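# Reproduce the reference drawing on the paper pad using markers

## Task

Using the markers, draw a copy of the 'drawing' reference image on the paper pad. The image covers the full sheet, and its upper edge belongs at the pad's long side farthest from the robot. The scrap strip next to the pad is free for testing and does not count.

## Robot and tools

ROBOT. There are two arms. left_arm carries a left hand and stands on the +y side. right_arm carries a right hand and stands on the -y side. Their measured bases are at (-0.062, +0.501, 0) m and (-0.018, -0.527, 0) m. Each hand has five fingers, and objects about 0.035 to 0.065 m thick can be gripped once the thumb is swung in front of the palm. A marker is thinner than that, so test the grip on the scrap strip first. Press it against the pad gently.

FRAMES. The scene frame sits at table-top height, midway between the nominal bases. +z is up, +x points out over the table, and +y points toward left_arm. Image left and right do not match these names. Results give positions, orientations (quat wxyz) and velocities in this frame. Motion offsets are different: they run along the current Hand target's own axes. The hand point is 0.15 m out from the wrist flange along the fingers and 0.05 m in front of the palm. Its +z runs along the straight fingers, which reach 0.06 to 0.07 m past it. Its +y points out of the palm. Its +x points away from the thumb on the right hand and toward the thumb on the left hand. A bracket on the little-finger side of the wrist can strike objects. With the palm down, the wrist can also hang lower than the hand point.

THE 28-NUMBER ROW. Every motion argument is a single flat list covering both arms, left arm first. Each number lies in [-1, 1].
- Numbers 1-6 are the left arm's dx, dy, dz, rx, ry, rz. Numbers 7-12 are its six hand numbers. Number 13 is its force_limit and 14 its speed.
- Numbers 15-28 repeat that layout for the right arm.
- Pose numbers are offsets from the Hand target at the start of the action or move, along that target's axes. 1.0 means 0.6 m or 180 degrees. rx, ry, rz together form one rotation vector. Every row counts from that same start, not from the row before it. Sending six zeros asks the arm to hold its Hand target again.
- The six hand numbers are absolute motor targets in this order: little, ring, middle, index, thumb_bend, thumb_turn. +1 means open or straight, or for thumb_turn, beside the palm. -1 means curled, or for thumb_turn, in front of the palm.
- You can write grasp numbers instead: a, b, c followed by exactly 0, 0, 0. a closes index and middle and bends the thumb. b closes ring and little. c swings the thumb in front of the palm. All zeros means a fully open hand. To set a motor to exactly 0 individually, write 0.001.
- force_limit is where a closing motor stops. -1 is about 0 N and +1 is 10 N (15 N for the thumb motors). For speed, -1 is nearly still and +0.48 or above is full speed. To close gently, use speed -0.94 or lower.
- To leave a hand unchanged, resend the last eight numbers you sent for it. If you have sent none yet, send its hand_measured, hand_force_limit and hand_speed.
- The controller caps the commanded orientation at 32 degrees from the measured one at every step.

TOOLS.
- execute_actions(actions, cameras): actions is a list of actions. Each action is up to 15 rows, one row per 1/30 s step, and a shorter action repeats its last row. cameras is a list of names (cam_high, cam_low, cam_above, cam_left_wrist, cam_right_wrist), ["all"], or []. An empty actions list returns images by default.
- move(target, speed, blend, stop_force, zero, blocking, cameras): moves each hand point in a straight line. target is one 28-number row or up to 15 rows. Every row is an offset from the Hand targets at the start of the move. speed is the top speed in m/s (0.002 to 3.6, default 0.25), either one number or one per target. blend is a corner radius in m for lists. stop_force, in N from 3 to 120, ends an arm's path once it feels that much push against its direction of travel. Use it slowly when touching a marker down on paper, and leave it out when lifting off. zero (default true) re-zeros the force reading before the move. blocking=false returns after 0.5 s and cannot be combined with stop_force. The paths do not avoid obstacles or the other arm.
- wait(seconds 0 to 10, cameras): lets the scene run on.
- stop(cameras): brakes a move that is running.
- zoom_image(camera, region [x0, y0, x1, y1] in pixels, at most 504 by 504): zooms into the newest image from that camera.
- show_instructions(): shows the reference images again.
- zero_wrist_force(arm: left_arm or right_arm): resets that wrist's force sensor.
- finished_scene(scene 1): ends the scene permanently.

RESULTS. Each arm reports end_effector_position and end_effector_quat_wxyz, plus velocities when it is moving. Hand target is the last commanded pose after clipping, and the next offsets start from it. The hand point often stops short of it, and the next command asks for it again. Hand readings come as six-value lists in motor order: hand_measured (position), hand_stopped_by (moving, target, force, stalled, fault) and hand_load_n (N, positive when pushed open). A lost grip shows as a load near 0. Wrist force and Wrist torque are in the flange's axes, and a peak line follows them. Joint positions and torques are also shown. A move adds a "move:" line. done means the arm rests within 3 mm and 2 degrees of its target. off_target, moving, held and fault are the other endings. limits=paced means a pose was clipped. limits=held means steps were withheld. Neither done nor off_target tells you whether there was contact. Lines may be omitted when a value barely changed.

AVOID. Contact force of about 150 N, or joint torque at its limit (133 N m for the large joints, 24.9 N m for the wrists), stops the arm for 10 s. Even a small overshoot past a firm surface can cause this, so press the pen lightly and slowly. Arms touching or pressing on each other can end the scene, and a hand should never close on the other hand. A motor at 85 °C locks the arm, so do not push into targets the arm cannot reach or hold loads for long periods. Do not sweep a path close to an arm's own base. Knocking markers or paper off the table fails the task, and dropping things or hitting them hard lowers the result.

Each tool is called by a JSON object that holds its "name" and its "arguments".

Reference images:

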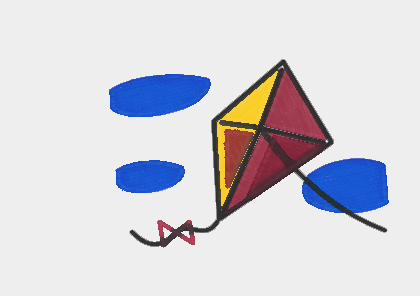

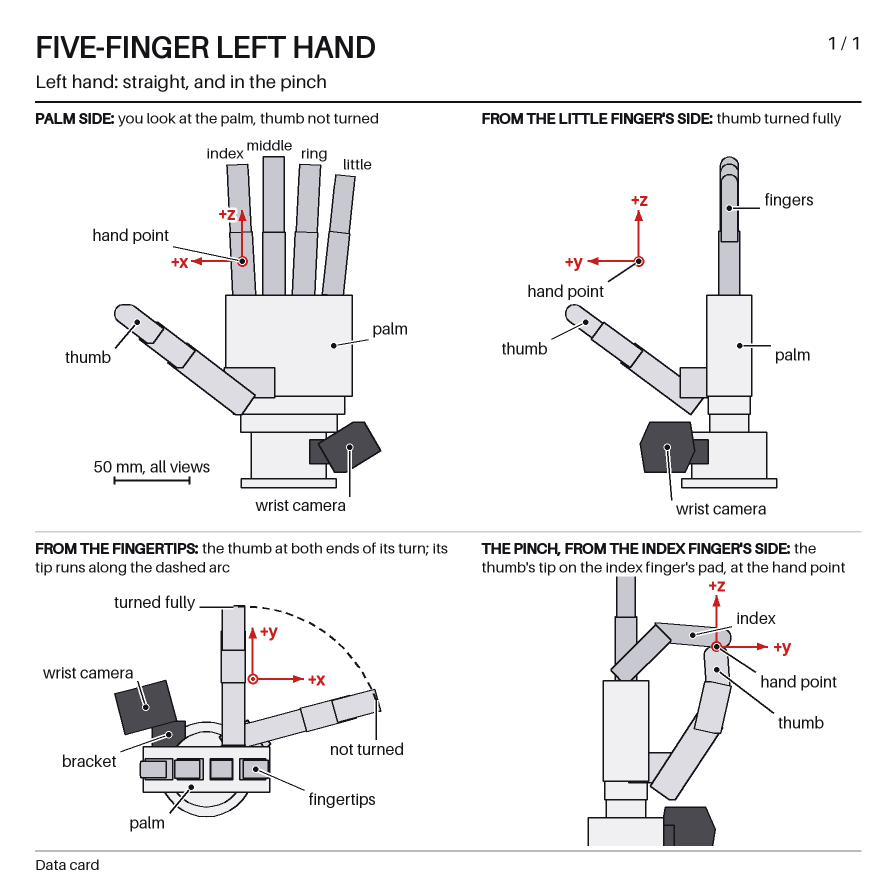

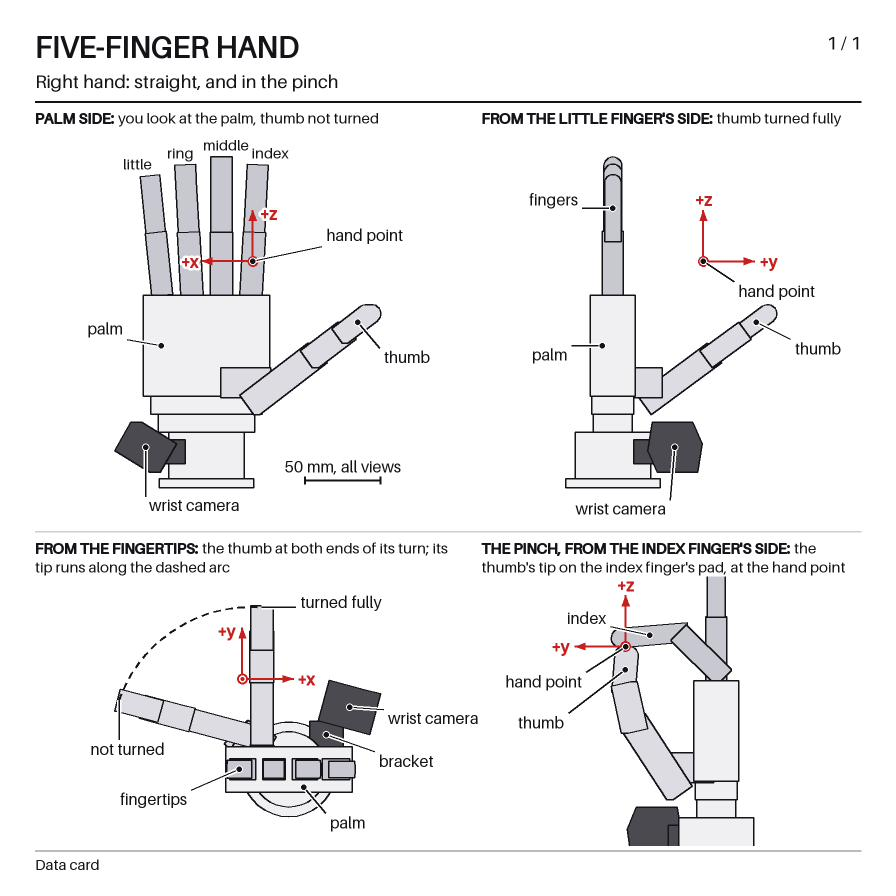

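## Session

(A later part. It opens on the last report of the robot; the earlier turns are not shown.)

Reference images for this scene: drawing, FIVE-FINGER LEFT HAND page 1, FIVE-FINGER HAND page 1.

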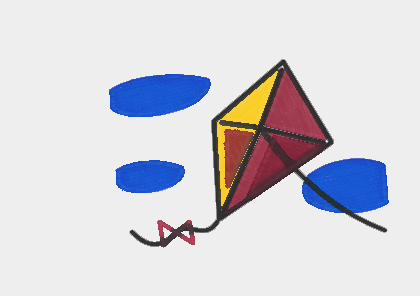

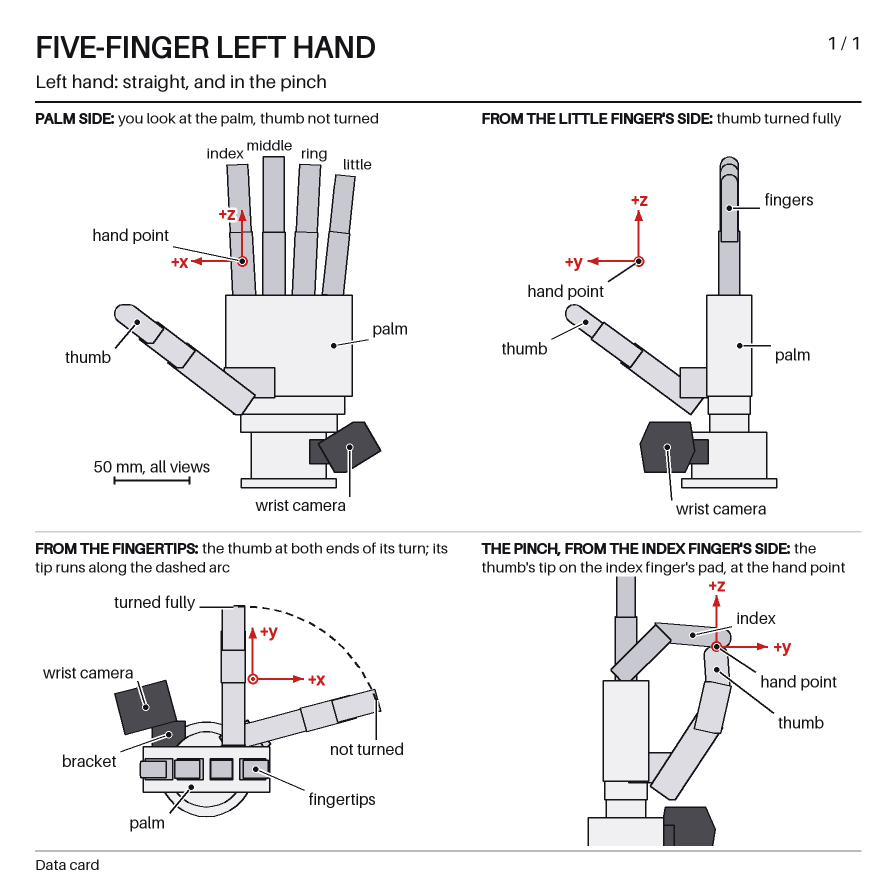

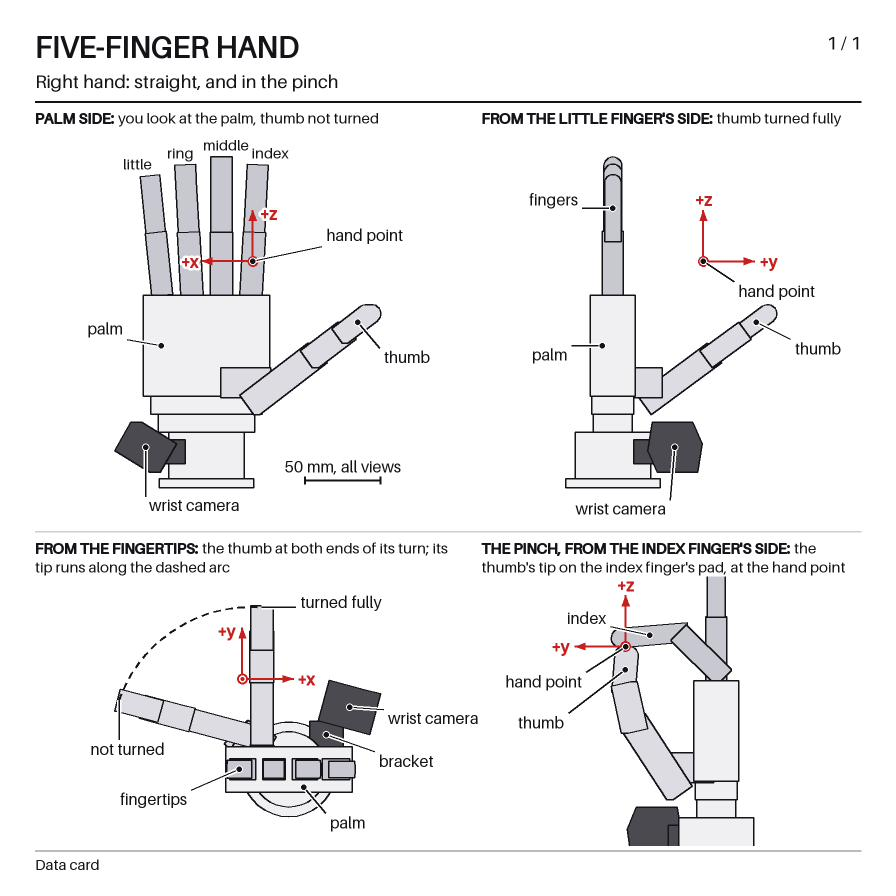

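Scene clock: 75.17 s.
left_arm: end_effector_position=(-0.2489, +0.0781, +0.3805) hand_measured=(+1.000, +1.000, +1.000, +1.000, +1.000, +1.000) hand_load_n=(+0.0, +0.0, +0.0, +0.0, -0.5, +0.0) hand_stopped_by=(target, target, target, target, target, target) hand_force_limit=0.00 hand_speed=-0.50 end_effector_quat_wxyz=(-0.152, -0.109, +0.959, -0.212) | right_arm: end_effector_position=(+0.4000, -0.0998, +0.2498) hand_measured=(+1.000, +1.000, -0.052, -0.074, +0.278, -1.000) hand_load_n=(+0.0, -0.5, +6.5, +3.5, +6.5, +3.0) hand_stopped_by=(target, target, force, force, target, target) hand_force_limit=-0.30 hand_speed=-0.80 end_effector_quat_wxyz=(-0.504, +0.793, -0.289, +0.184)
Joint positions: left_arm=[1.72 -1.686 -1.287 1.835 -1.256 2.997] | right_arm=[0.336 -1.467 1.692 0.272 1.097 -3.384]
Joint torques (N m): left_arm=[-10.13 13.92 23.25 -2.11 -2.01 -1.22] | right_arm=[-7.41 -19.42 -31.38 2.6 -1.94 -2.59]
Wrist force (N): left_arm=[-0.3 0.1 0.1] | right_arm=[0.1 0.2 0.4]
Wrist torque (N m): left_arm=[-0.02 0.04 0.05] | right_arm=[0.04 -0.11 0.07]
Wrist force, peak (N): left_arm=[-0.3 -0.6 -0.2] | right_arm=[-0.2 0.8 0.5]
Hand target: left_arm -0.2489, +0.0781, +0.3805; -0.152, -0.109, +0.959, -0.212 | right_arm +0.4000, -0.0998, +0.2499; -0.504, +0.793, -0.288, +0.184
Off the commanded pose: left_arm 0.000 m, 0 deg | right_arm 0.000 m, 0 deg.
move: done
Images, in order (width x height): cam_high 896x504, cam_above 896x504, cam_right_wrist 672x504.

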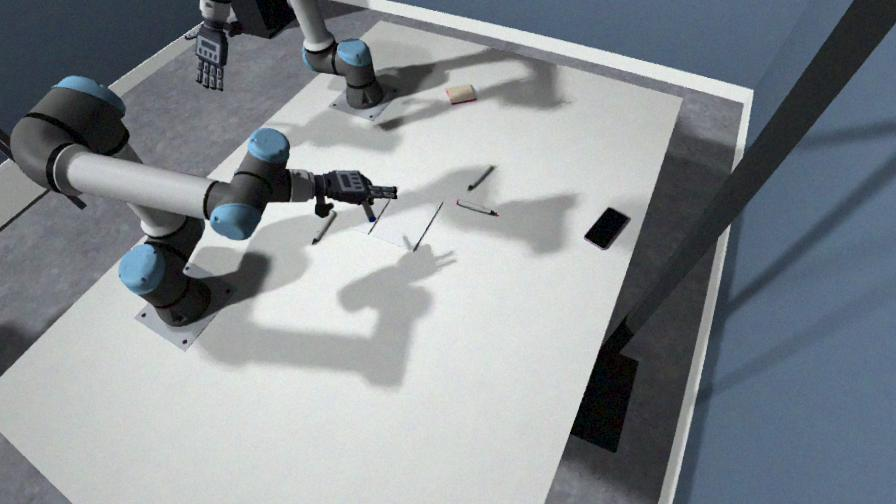

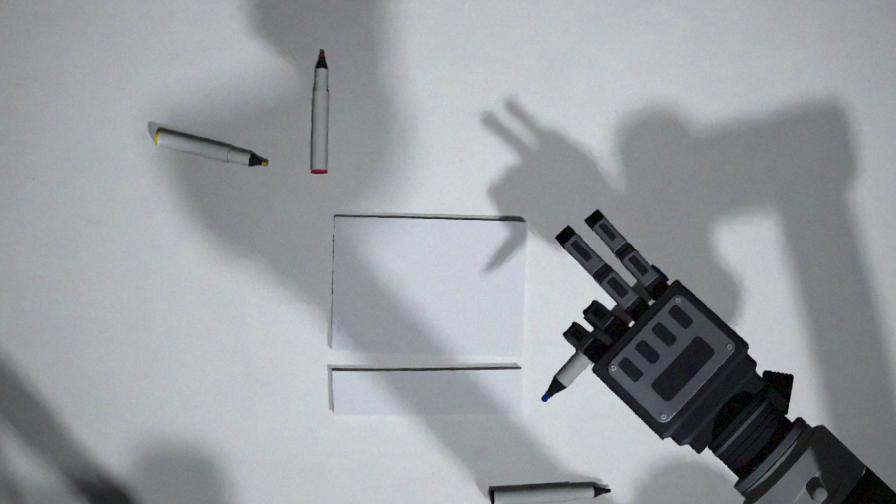

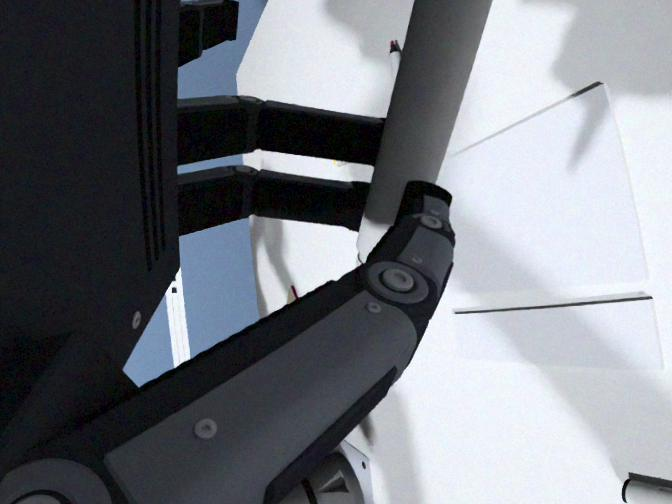

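{"name": "move", "arguments": {"target": [0,0,0,0,0,0, 0,0,0,0,0,0, 0,-0.5, -0.2853,0.0948,0.1907,0,0,-0.5, 1,1,-0.36,-0.36,0.275,-1, -0.3,-0.8], "speed": 0.25, "cameras": ["all"]}}

Scene clock: 80.03 s.
left_arm: end_effector_position=(-0.2489, +0.0781, +0.3805) hand_measured=(+1.000, +1.000, +1.000, +1.000, +1.000, +1.000) hand_load_n=(+0.0, +0.0, +0.0, +0.0, +0.0, +0.0) hand_stopped_by=(target, target, target, target, target, target) hand_force_limit=0.00 hand_speed=-0.50 end_effector_quat_wxyz=(-0.152, -0.109, +0.959, -0.212) | right_arm: end_effector_position=(+0.3202, +0.0712, +0.1497) hand_measured=(+1.000, +1.000, -0.052, -0.074, +0.278, -1.000) hand_load_n=(+0.0, +0.0, +6.5, +3.5, +6.5, +3.5) hand_stopped_by=(target, target, force, force, target, target) hand_force_limit=-0.30 hand_speed=-0.80 end_effector_quat_wxyz=(-0.227, +0.765, +0.357, +0.487)
Joint positions: left_arm=[1.72 -1.686 -1.287 1.835 -1.256 2.997] | right_arm=[0.977 -1.154 1.623 -0.029 1.673 -4.665]
Joint torques (N m): left_arm=[-9.73 14.08 23.72 -2.61 -2.17 -1.28] | right_arm=[7.91 -31.38 -30.53 -3.19 1.04 -2.54]
Wrist force (N): left_arm=[-0.2 0.0 -0.1] | right_arm=[-1.7 -1.1 0.2]
Wrist torque (N m): left_arm=[-0.01 0.01 0.05] | right_arm=[-0.14 0.04 -0.07]
Wrist force, peak (N): left_arm=[-0.8 -0.1 -0.1] | right_arm=[-1.8 -1.5 0.6]
Hand target: left_arm -0.2489, +0.0781, +0.3805; -0.152, -0.109, +0.959, -0.212 | right_arm +0.3202, +0.0712, +0.1497; -0.226, +0.765, +0.357, +0.487
Off the commanded pose: left_arm 0.000 m, 0 deg | right_arm 0.000 m, 0 deg.
move: done

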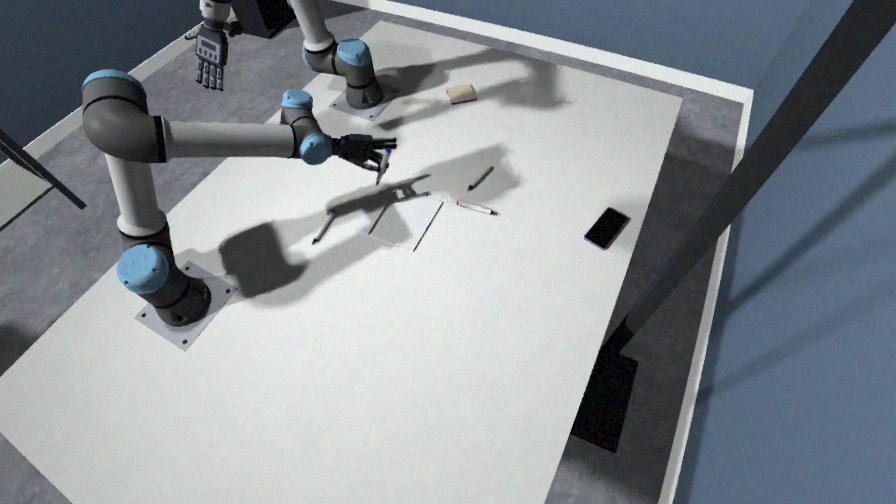

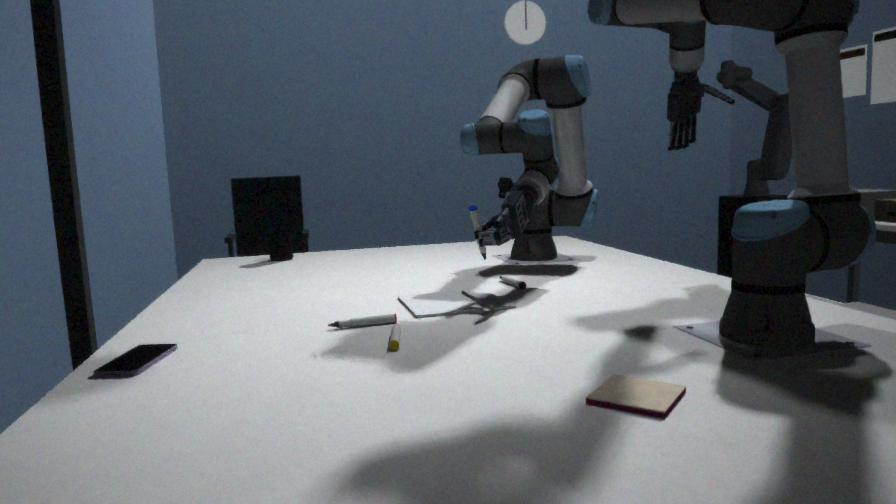

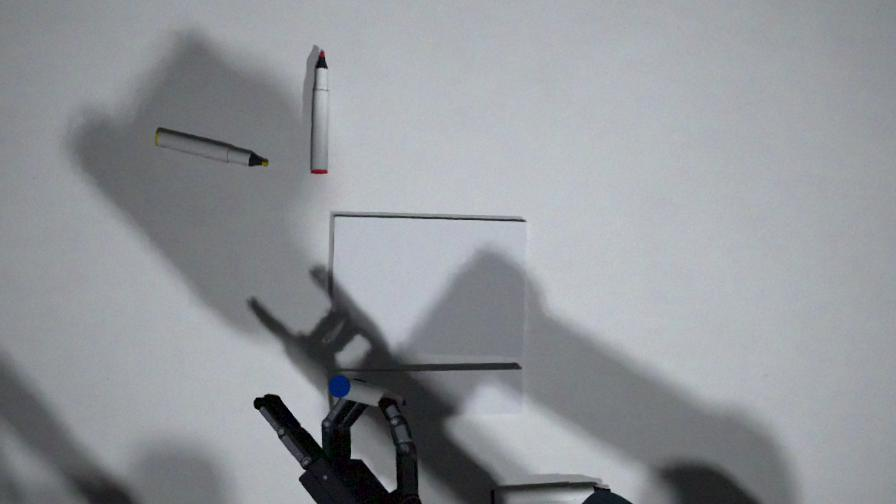

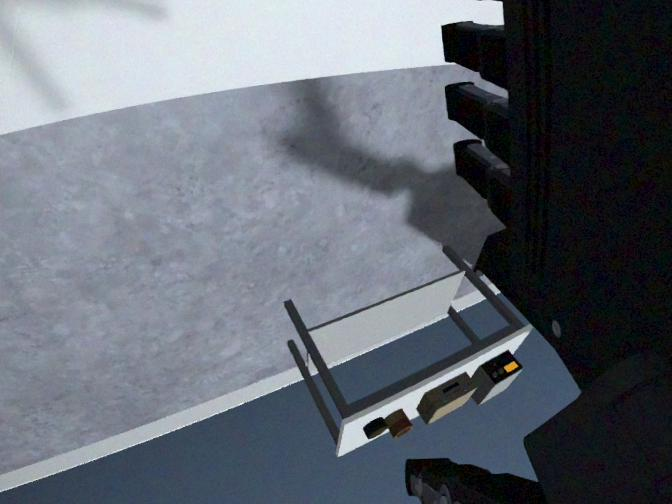

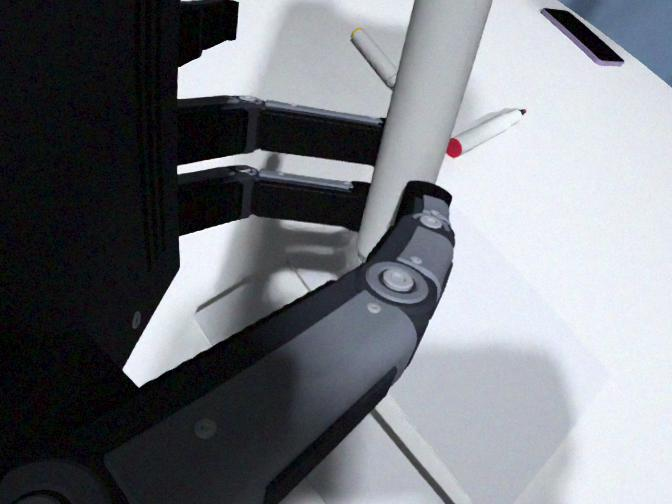

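{"name": "move", "arguments": {"target": [0,0,0,0,0,0, 0,0,0,0,0,0, 0,-0.5, -0.0982,0,0.0458,0,0,0, 1,1,-0.36,-0.36,0.275,-1, -0.3,-0.8], "speed": 0.1}}

{"name": "move", "arguments": {"target": [0,0,0,0,0,0, 0,0,0,0,0,0, 0,-0.5, -0.0529,0,0.0247,0,0,0, 1,1,-0.36,-0.36,0.275,-1, -0.3,-0.8], "speed": 0.01, "stop_force": 3, "cameras": ["cam_low","cam_right_wrist","cam_above"]}}

{"name": "zoom_image", "arguments": {"camera": "cam_low", "region": [430, 220, 550, 320]}}

Scene clock: 82.17 s.
left_arm: end_effector_position=(-0.2489, +0.0781, +0.3805) hand_measured=(+1.000, +1.000, +1.000, +1.000, +1.000, +1.000) hand_load_n=(+0.0, +0.0, -0.5, +0.0, +0.0, +0.0) hand_stopped_by=(target, target, target, target, target, target) hand_force_limit=0.00 hand_speed=-0.50 end_effector_quat_wxyz=(-0.152, -0.109, +0.959, -0.212) | right_arm: end_effector_position=(+0.3202, +0.0711, +0.0848) hand_measured=(+1.000, +1.000, -0.052, -0.074, +0.278, -1.000) hand_load_n=(+0.0, +0.0, +6.5, +3.5, +6.5, +3.0) hand_stopped_by=(target, target, force, force, target, target) hand_force_limit=-0.30 hand_speed=-0.80 end_effector_quat_wxyz=(-0.227, +0.765, +0.357, +0.487)
Joint positions: left_arm=[1.72 -1.686 -1.287 1.835 -1.256 2.997] | right_arm=[0.977 -1.074 1.693 -0.179 1.673 -4.665]
Joint torques (N m): left_arm=[-9.74 13.6 23.7 -2.71 -2.04 -1.18] | right_arm=[-6.93 -33.73 -8.55 -3.31 -1.06 -2.37]
Wrist force (N): left_arm=[-0.3 -0.1 -0.2] | right_arm=[-1.3 -1.0 0.2]
Wrist torque (N m): left_arm=[-0.02 0.02 0.05] | right_arm=[-0.12 -0.02 -0.05]
Wrist force, peak (N): left_arm=[-0.4 -0.4 -0.1] | right_arm=[-2.2 -1.2 0.4]
Hand target: left_arm -0.2489, +0.0781, +0.3805; -0.152, -0.109, +0.959, -0.212 | right_arm +0.3202, +0.0711, +0.0847; -0.226, +0.765, +0.357, +0.487
Off the commanded pose: left_arm 0.000 m, 0 deg | right_arm 0.000 m, 0 deg.
move: done

Scene clock: 86.13 s.
left_arm: end_effector_position=(-0.2489, +0.0781, +0.3805) hand_measured=(+1.000, +1.000, +1.000, +1.000, +1.000, +1.000) hand_load_n=(+0.0, +0.0, +0.0, +0.0, +0.0, +0.0) hand_stopped_by=(target, target, target, target, target, target) hand_force_limit=0.00 hand_speed=-0.50 end_effector_quat_wxyz=(-0.152, -0.109, +0.959, -0.212) | right_arm: end_effector_position=(+0.3202, +0.0711, +0.0571) hand_measured=(+1.000, +1.000, -0.052, -0.074, +0.278, -1.000) hand_load_n=(+0.0, +0.0, +7.0, +2.5, +6.0, +1.0) hand_stopped_by=(target, target, force, force, target, target) hand_force_limit=-0.30 hand_speed=-0.80 end_effector_quat_wxyz=(-0.226, +0.765, +0.357, +0.487)
Joint positions: left_arm=[1.72 -1.686 -1.287 1.835 -1.256 2.997] | right_arm=[0.977 -1.035 1.715 -0.241 1.673 -4.665]
Joint torques (N m): left_arm=[-9.55 13.95 23.84 -3.13 -1.95 -1.13] | right_arm=[-6.78 -46.25 -25.54 2.53 -1.25 -1.54]
Wrist force (N): left_arm=[-0.4 -0.1 -0.2] | right_arm=[0.7 -1.1 -0.2]
Wrist torque (N m): left_arm=[-0.03 0.04 0.05] | right_arm=[-0.15 0.01 -0.10]
Wrist force, peak (N): left_arm=[-0.5 -0.3 -0.3] | right_arm=[2.8 -1.3 -0.4]
Hand target: left_arm -0.2489, +0.0781, +0.3805; -0.152, -0.109, +0.959, -0.212 | right_arm +0.3202, +0.0711, +0.0571; -0.226, +0.765, +0.357, +0.487 (not the last commanded pose)
Off the commanded pose: left_arm 0.000 m, 0 deg | right_arm 0.007 m, 0 deg.
move: contact (right_arm)
Images, in order (width x height): cam_low 896x504, cam_above 896x504, cam_right_wrist 672x504.

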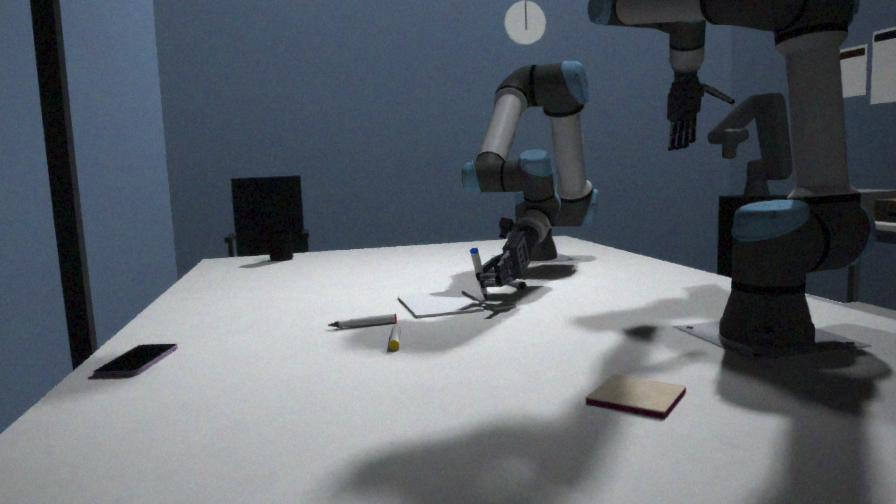

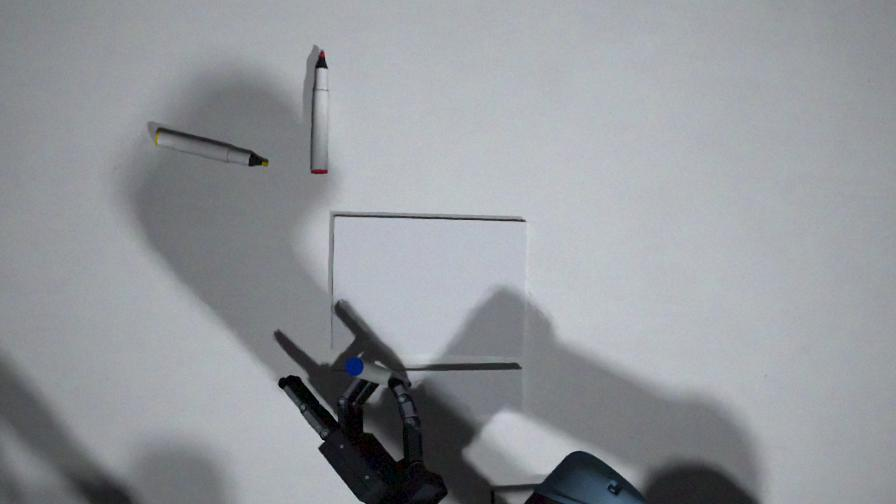

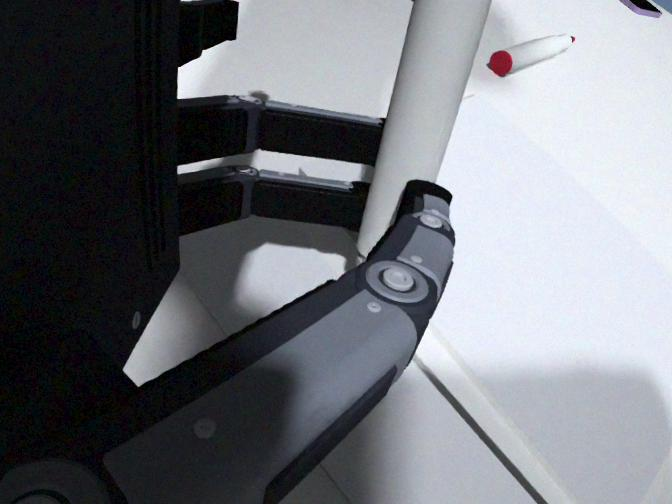

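Scaled by 4.200 from the camera's 896x504 image, which has a finer 1280x720 frame.

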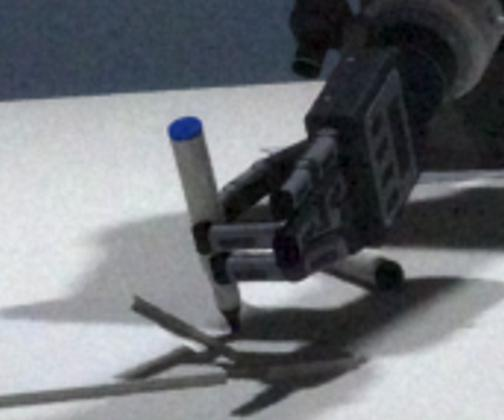

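{"name": "move", "arguments": {"target": [[0,0,0,0,0,0, 0,0,0,0,0,0, 0,-0.5, -0.027,0.0536,-0.0579,0,0,0, 1,1,-0.36,-0.36,0.275,-1, -0.3,-0.8],[0,0,0,0,0,0, 0,0,0,0,0,0, 0,-0.5, 0.0485,0.0536,-0.0931,0,0,0, 1,1,-0.36,-0.36,0.275,-1, -0.3,-0.8]], "speed": 0.03, "cameras": ["cam_low","cam_above","cam_right_wrist"]}}

Scene clock: 90.63 s.
left_arm: end_effector_position=(-0.2489, +0.0781, +0.3805) hand_measured=(+1.000, +1.000, +1.000, +1.000, +1.000, +1.000) hand_load_n=(+0.0, +0.0, +0.0, +0.0, +0.0, +0.0) hand_stopped_by=(target, target, target, target, target, target) hand_force_limit=0.00 hand_speed=-0.50 end_effector_quat_wxyz=(-0.152, -0.109, +0.959, -0.212) | right_arm: end_effector_position=(+0.3202, +0.0211, +0.1071) hand_measured=(+1.000, +1.000, -0.052, -0.074, +0.278, -1.000) hand_load_n=(+0.0, +0.0, +6.5, +4.0, +6.5, +2.5) hand_stopped_by=(target, target, force, force, target, target) hand_force_limit=-0.30 hand_speed=-0.80 end_effector_quat_wxyz=(-0.226, +0.765, +0.357, +0.487)
Joint positions: left_arm=[1.72 -1.686 -1.287 1.835 -1.256 2.997] | right_arm=[0.913 -1.202 1.822 -0.182 1.615 -4.693]
Joint torques (N m): left_arm=[-9.7 13.6 23.63 -3.67 -2.02 -1.24] | right_arm=[5.68 -41.73 -28.1 2.32 0.31 0.14]
Wrist force (N): left_arm=[0.0 -0.2 0.1] | right_arm=[-1.5 -0.9 0.4]
Wrist torque (N m): left_arm=[-0.05 -0.01 0.06] | right_arm=[-0.13 0.00 -0.06]
Wrist force, peak (N): left_arm=[-0.5 -0.2 -0.4] | right_arm=[1.6 -1.8 -0.5]
Hand target: left_arm -0.2489, +0.0781, +0.3805; -0.152, -0.109, +0.959, -0.212 | right_arm +0.3202, +0.0211, +0.1071; -0.226, +0.765, +0.357, +0.487
Off the commanded pose: left_arm 0.000 m, 0 deg | right_arm 0.000 m, 0 deg.
move: done
Images, in order (width x height): cam_low 896x504, cam_above 896x504, cam_right_wrist 672x504.

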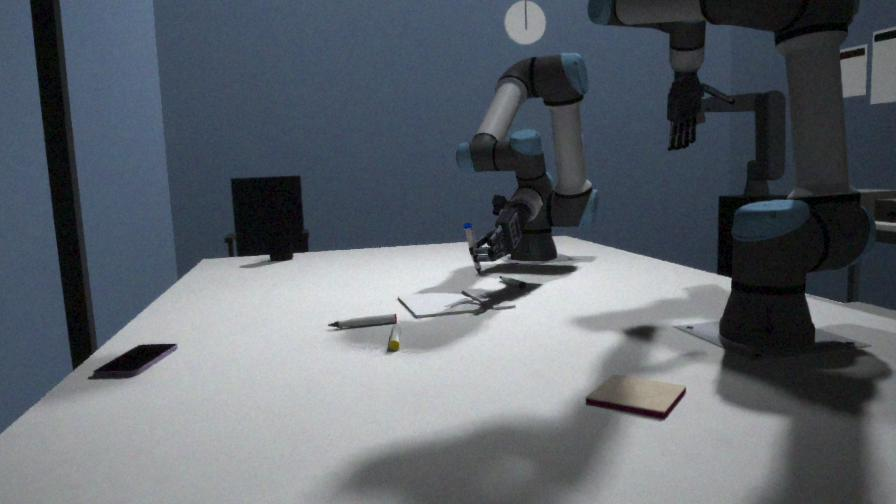

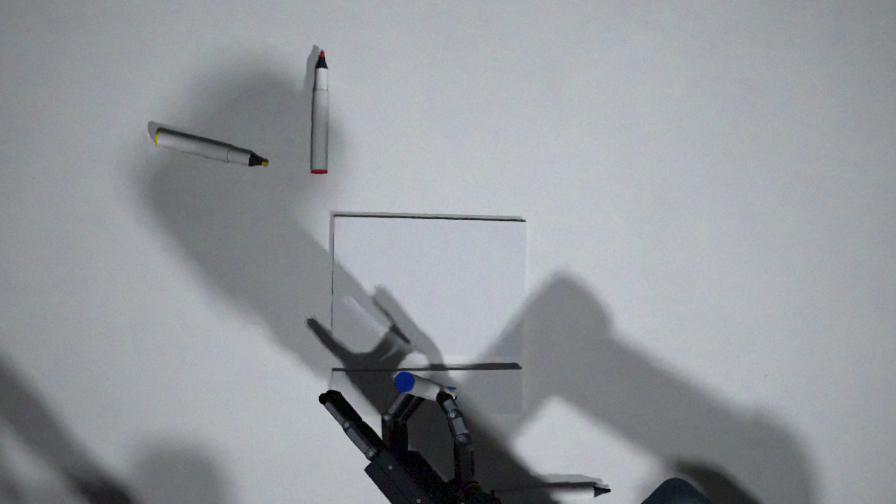

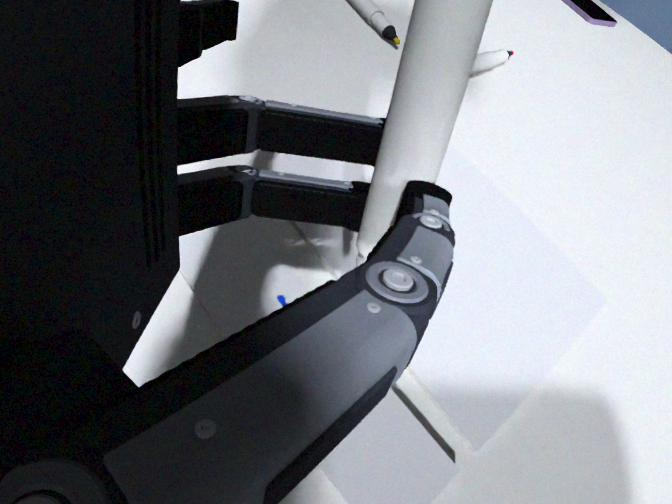

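{"name": "move", "arguments": {"target": [0,0,0,0,0,0, 0,0,0,0,0,0, 0,-0.5, -0.0328,-0.046,-0.2673,0,0,0, 1,1,-0.36,-0.36,0.275,-1, -0.3,-0.8], "speed": 0.2, "cameras": ["cam_above"]}}

{"name": "zoom_image", "arguments": {"camera": "cam_above", "region": [320, 330, 540, 430]}}

Scene clock: 92.40 s.
left_arm: end_effector_position=(-0.2489, +0.0781, +0.3805) hand_measured=(+1.000, +1.000, +1.000, +1.000, +1.000, +1.000) hand_load_n=(+0.0, +0.0, +0.0, +0.0, +0.0, +0.0) hand_stopped_by=(target, target, target, target, target, target) hand_force_limit=0.00 hand_speed=-0.50 end_effector_quat_wxyz=(-0.152, -0.109, +0.959, -0.212) | right_arm: end_effector_position=(+0.2003, -0.0787, +0.1571) hand_measured=(+1.000, +1.000, -0.052, -0.074, +0.278, -1.000) hand_load_n=(+0.0, +0.0, +6.5, +3.5, +6.5, +2.5) hand_stopped_by=(target, target, force, force, target, target) hand_force_limit=-0.30 hand_speed=-0.80 end_effector_quat_wxyz=(-0.226, +0.765, +0.357, +0.487)
Joint positions: left_arm=[1.72 -1.686 -1.287 1.835 -1.256 2.997] | right_arm=[1.035 -1.557 2.111 -0.112 1.726 -4.64]
Joint torques (N m): left_arm=[-9.33 14.11 23.79 -3.64 -1.99 -1.23] | right_arm=[8.18 -27.47 -8.82 2.15 1.15 1.72]
Wrist force (N): left_arm=[-0.1 -0.1 0.0] | right_arm=[-1.3 -0.9 0.4]
Wrist torque (N m): left_arm=[-0.02 0.00 0.06] | right_arm=[-0.12 -0.04 -0.16]
Wrist force, peak (N): left_arm=[-0.6 0.1 0.1] | right_arm=[-1.4 -0.4 1.8]
Hand target: left_arm -0.2489, +0.0781, +0.3805; -0.152, -0.109, +0.959, -0.212 | right_arm +0.2002, -0.0787, +0.1572; -0.226, +0.765, +0.357, +0.487
Off the commanded pose: left_arm 0.000 m, 0 deg | right_arm 0.000 m, 0 deg.
move: done
Images, in order (width x height): cam_above 896x504.

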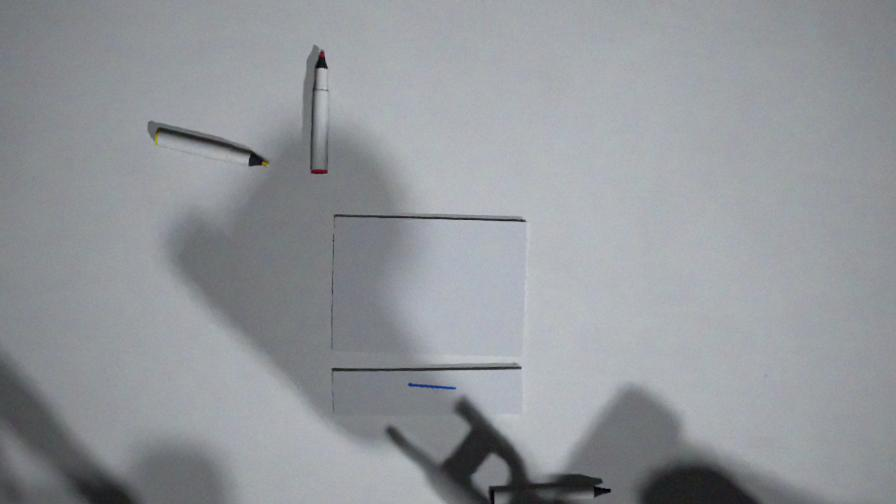

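Scaled by 2.291 from the camera's 896x504 image, which has a finer 1280x720 frame.

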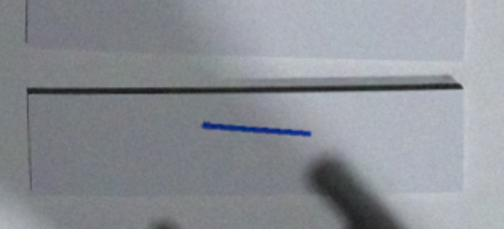

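{"name": "zoom_image", "arguments": {"camera": "cam_above", "region": [395, 365, 467, 409]}}

{"name": "zoom_image", "arguments": {"camera": "cam_above", "region": [320, 200, 392, 244]}}

{"name": "zoom_image", "arguments": {"camera": "cam_above", "region": [474, 200, 546, 244]}}

{"name": "zoom_image", "arguments": {"camera": "cam_above", "region": [320, 330, 392, 374]}}

{"name": "zoom_image", "arguments": {"camera": "cam_above", "region": [474, 335, 546, 379]}}

Scaled by 7.000 from the camera's 896x504 image, which has a finer 1280x720 frame.

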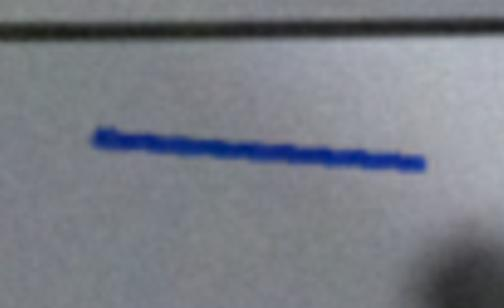

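Scaled by 7.000 from the camera's 896x504 image, which has a finer 1280x720 frame.

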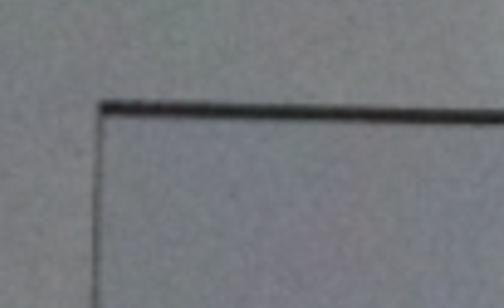

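Scaled by 7.000 from the camera's 896x504 image, which has a finer 1280x720 frame.

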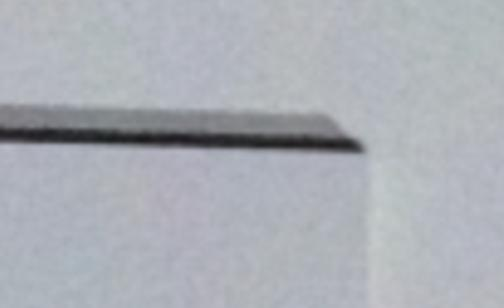

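Scaled by 7.000 from the camera's 896x504 image, which has a finer 1280x720 frame.

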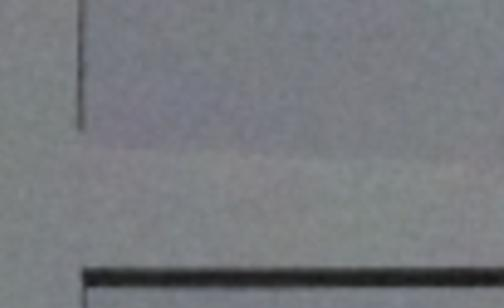

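Scaled by 7.000 from the camera's 896x504 image, which has a finer 1280x720 frame.

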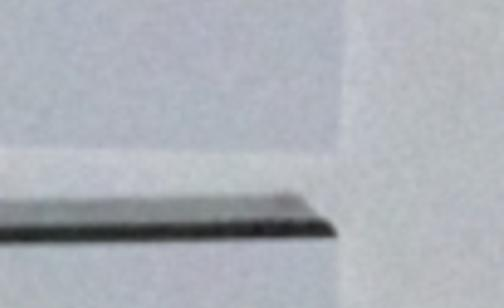

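{"name": "move", "arguments": {"target": [0,0,0,0,0,0, 0,0,0,0,0,0, 0,-0.5, 0.0023,0.0292,0.329,0,0,0, 1,1,-0.36,-0.36,0.275,-1, -0.3,-0.8], "speed": 0.2}}

Scene clock: 98.23 s.
left_arm: end_effector_position=(-0.2489, +0.0781, +0.3805) hand_measured=(+1.000, +1.000, +1.000, +1.000, +1.000, +1.000) hand_load_n=(+0.0, +0.0, +0.0, +0.0, +0.0, +0.0) hand_stopped_by=(target, target, target, target, target, target) hand_force_limit=0.00 hand_speed=-0.50 end_effector_quat_wxyz=(-0.152, -0.109, +0.959, -0.212) | right_arm: end_effector_position=(+0.3290, +0.0473, +0.0749) hand_measured=(+1.000, +1.000, -0.052, -0.074, +0.278, -1.000) hand_load_n=(+0.0, +0.0, +6.0, +3.5, +6.5, +2.5) hand_stopped_by=(target, target, force, force, target, target) hand_force_limit=-0.30 hand_speed=-0.80 end_effector_quat_wxyz=(-0.227, +0.765, +0.357, +0.487)
Joint positions: left_arm=[1.72 -1.686 -1.287 1.835 -1.256 2.997] | right_arm=[0.932 -1.1 1.765 -0.228 1.633 -4.684]
Joint torques (N m): left_arm=[-9.58 12.91 23.75 -3.78 -1.98 -1.21] | right_arm=[-7.91 -31.15 -27.19 2.2 -1.48 -2.57]
Wrist force (N): left_arm=[-0.2 -0.2 0.0] | right_arm=[-1.5 -0.9 0.4]
Wrist torque (N m): left_arm=[-0.05 0.02 0.06] | right_arm=[-0.12 0.00 -0.06]
Wrist force, peak (N): left_arm=[-0.5 -0.3 -0.1] | right_arm=[-1.6 -0.8 1.5]
Hand target: left_arm -0.2489, +0.0781, +0.3805; -0.152, -0.109, +0.959, -0.212 | right_arm +0.3291, +0.0473, +0.0749; -0.226, +0.765, +0.357, +0.487
Off the commanded pose: left_arm 0.000 m, 0 deg | right_arm 0.000 m, 0 deg.
move: done

{"name": "move", "arguments": {"target": [[0,0,0,0,0,0, 0,0,0,0,0,0, 0,-0.5, -0.0269,0,0.0126,0,0,0, 1,1,-0.36,-0.36,0.275,-1, -0.3,-0.8],[0,0,0,0,0,0, 0,0,0,0,0,0, 0,-0.5, -0.0387,-0.0309,-0.0129,0,0,0, 1,1,-0.36,-0.36,0.275,-1, -0.3,-0.8],[0,0,0,0,0,0, 0,0,0,0,0,0, 0,-0.5, 0.0184,-0.0309,-0.0396,0,0,0, 1,1,-0.36,-0.36,0.275,-1, -0.3,-0.8],[0,0,0,0,0,0, 0,0,0,0,0,0, 0,-0.5, -0.0028,-0.0458,-0.282,0,0,0, 1,1,-0.36,-0.36,0.275,-1, -0.3,-0.8]], "speed": [0.03,0.03,0.1,0.25], "cameras": ["cam_above"]}}

{"name": "zoom_image", "arguments": {"camera": "cam_above", "region": [395, 365, 467, 409]}}

Scene clock: 102.70 s.
left_arm: end_effector_position=(-0.2489, +0.0781, +0.3805) hand_measured=(+1.000, +1.000, +1.000, +1.000, +1.000, +1.000) hand_load_n=(+0.0, +0.0, +0.0, +0.0, +0.0, +0.0) hand_stopped_by=(target, target, target, target, target, target) hand_force_limit=0.00 hand_speed=-0.50 end_effector_quat_wxyz=(-0.152, -0.109, +0.959, -0.212) | right_arm: end_effector_position=(+0.2090, -0.0528, +0.1449) hand_measured=(+1.000, +1.000, -0.052, -0.074, +0.278, -1.000) hand_load_n=(+0.0, +0.0, +5.5, +0.0, +3.0, +1.0) hand_stopped_by=(target, target, force, force, target, target) hand_force_limit=-0.30 hand_speed=-0.80 end_effector_quat_wxyz=(-0.226, +0.765, +0.357, +0.487)
Joint positions: left_arm=[1.72 -1.686 -1.287 1.835 -1.256 2.997] | right_arm=[1.052 -1.473 2.058 -0.141 1.741 -4.633]
Joint torques (N m): left_arm=[-9.88 14.47 23.74 -3.69 -2.01 -1.18] | right_arm=[8.45 -30.54 -8.61 2.54 1.09 2]
Wrist force (N): left_arm=[-0.4 -0.2 -0.1] | right_arm=[-1.6 -0.9 0.5]
Wrist torque (N m): left_arm=[-0.05 0.03 0.04] | right_arm=[-0.11 0.01 -0.18]
Wrist force, peak (N): left_arm=[-0.9 0.0 -0.3] | right_arm=[4.4 -1.0 -0.6]
Hand target: left_arm -0.2489, +0.0781, +0.3805; -0.152, -0.109, +0.959, -0.212 | right_arm +0.2089, -0.0529, +0.1450; -0.226, +0.765, +0.357, +0.487
Off the commanded pose: left_arm 0.000 m, 0 deg | right_arm 0.000 m, 0 deg.
move: done
Images, in order (width x height): cam_above 896x504.

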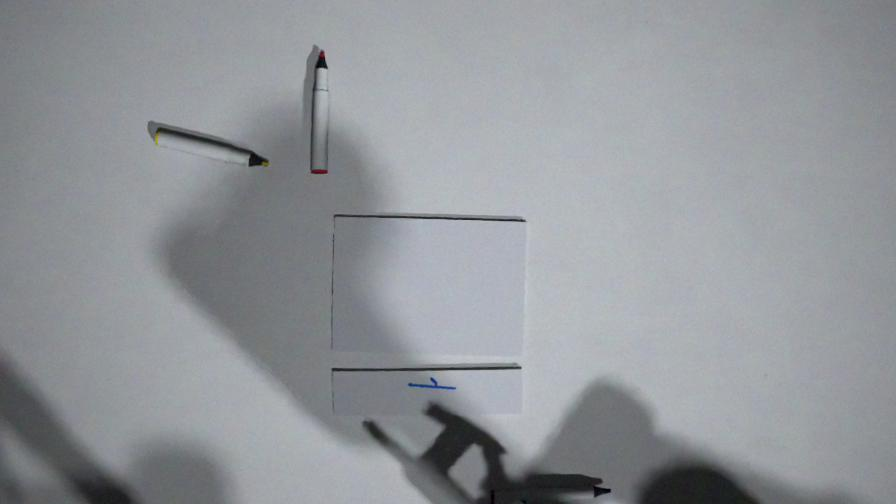

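Scaled by 7.000 from the camera's 896x504 image, which has a finer 1280x720 frame.

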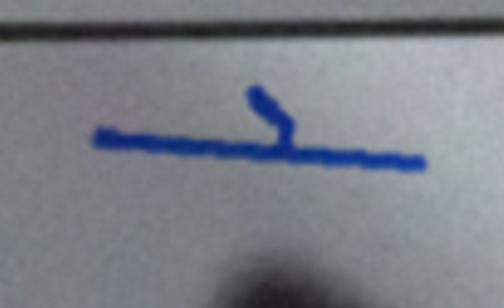

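{"name": "wait", "arguments": {"seconds": 0.1, "cameras": ["cam_low","cam_right_wrist","cam_above"]}}

{"name": "zoom_image", "arguments": {"camera": "cam_low", "region": [430, 180, 570, 290]}}

Scene clock: 103.17 s.
left_arm: end_effector_position=(-0.2489, +0.0781, +0.3805) hand_measured=(+1.000, +1.000, +1.000, +1.000, +1.000, +1.000) hand_load_n=(+0.0, +0.0, +0.0, +0.0, +0.0, +0.0) hand_stopped_by=(target, target, target, target, target, target) hand_force_limit=0.00 hand_speed=-0.50 end_effector_quat_wxyz=(-0.152, -0.109, +0.959, -0.212) | right_arm: end_effector_position=(+0.2089, -0.0529, +0.1450) hand_measured=(+1.000, +1.000, -0.052, -0.074, +0.278, -1.000) hand_load_n=(+0.0, +0.0, +5.5, +0.0, +3.5, +1.0) hand_stopped_by=(target, target, force, force, target, target) hand_force_limit=-0.30 hand_speed=-0.80 end_effector_quat_wxyz=(-0.226, +0.765, +0.357, +0.487)
Joint positions: left_arm=[1.72 -1.686 -1.287 1.835 -1.256 2.997] | right_arm=[1.052 -1.473 2.058 -0.141 1.741 -4.633]
Joint torques (N m): left_arm=[-8.84 13.56 24.08 -3.71 -1.95 -1.17] | right_arm=[7.65 -30.49 -8.23 2.34 0.96 1.98]
Wrist force (N): left_arm=[0.0 0.1 -0.1] | right_arm=[-1.5 -0.8 0.5]
Wrist torque (N m): left_arm=[0.00 -0.02 0.06] | right_arm=[-0.11 0.00 -0.17]
Wrist force, peak (N): left_arm=[-0.1 -0.5 0.2] | right_arm=[-1.7 -1.0 0.5]
Hand target: left_arm -0.2489, +0.0781, +0.3805; -0.152, -0.109, +0.959, -0.212 | right_arm +0.2089, -0.0529, +0.1450; -0.226, +0.765, +0.357, +0.487
Off the commanded pose: left_arm 0.000 m, 0 deg | right_arm 0.000 m, 0 deg.
wait: 0.10 s; at rest from the start
Images, in order (width x height): cam_low 896x504, cam_above 896x504, cam_right_wrist 672x504.

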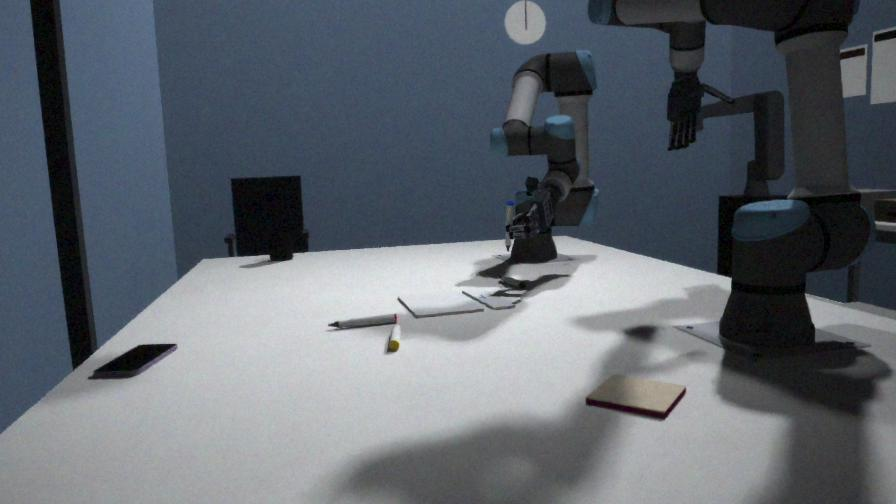

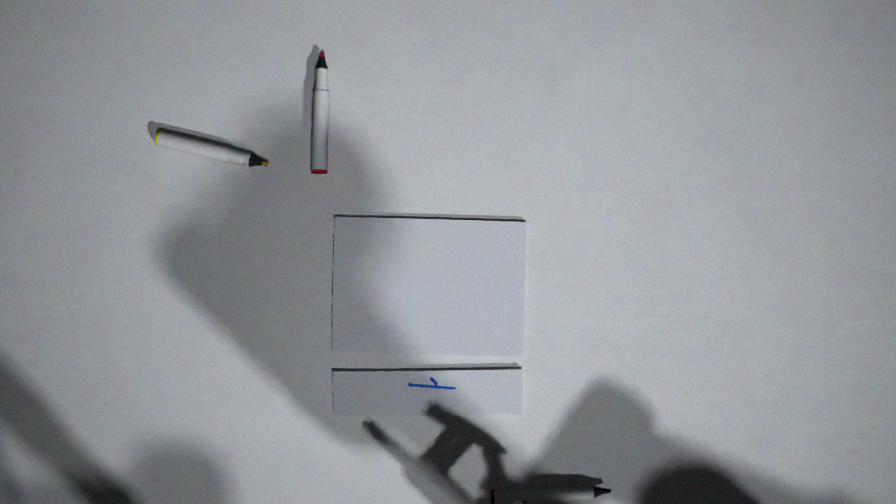

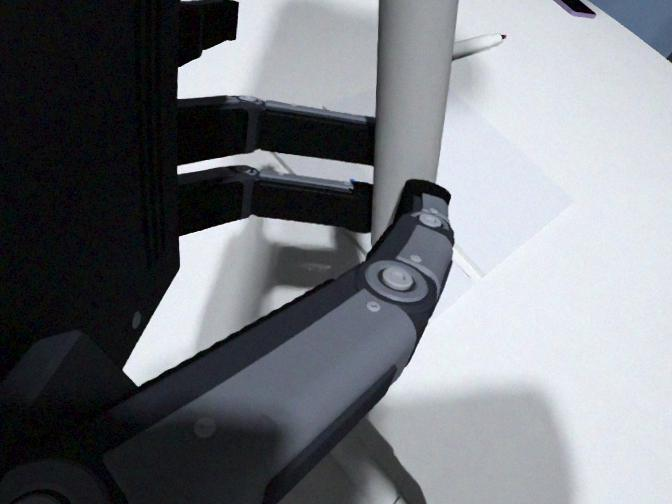

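Scaled by 3.600 from the camera's 896x504 image, which has a finer 1280x720 frame.

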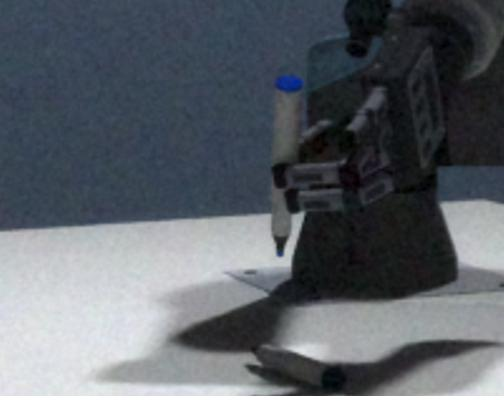

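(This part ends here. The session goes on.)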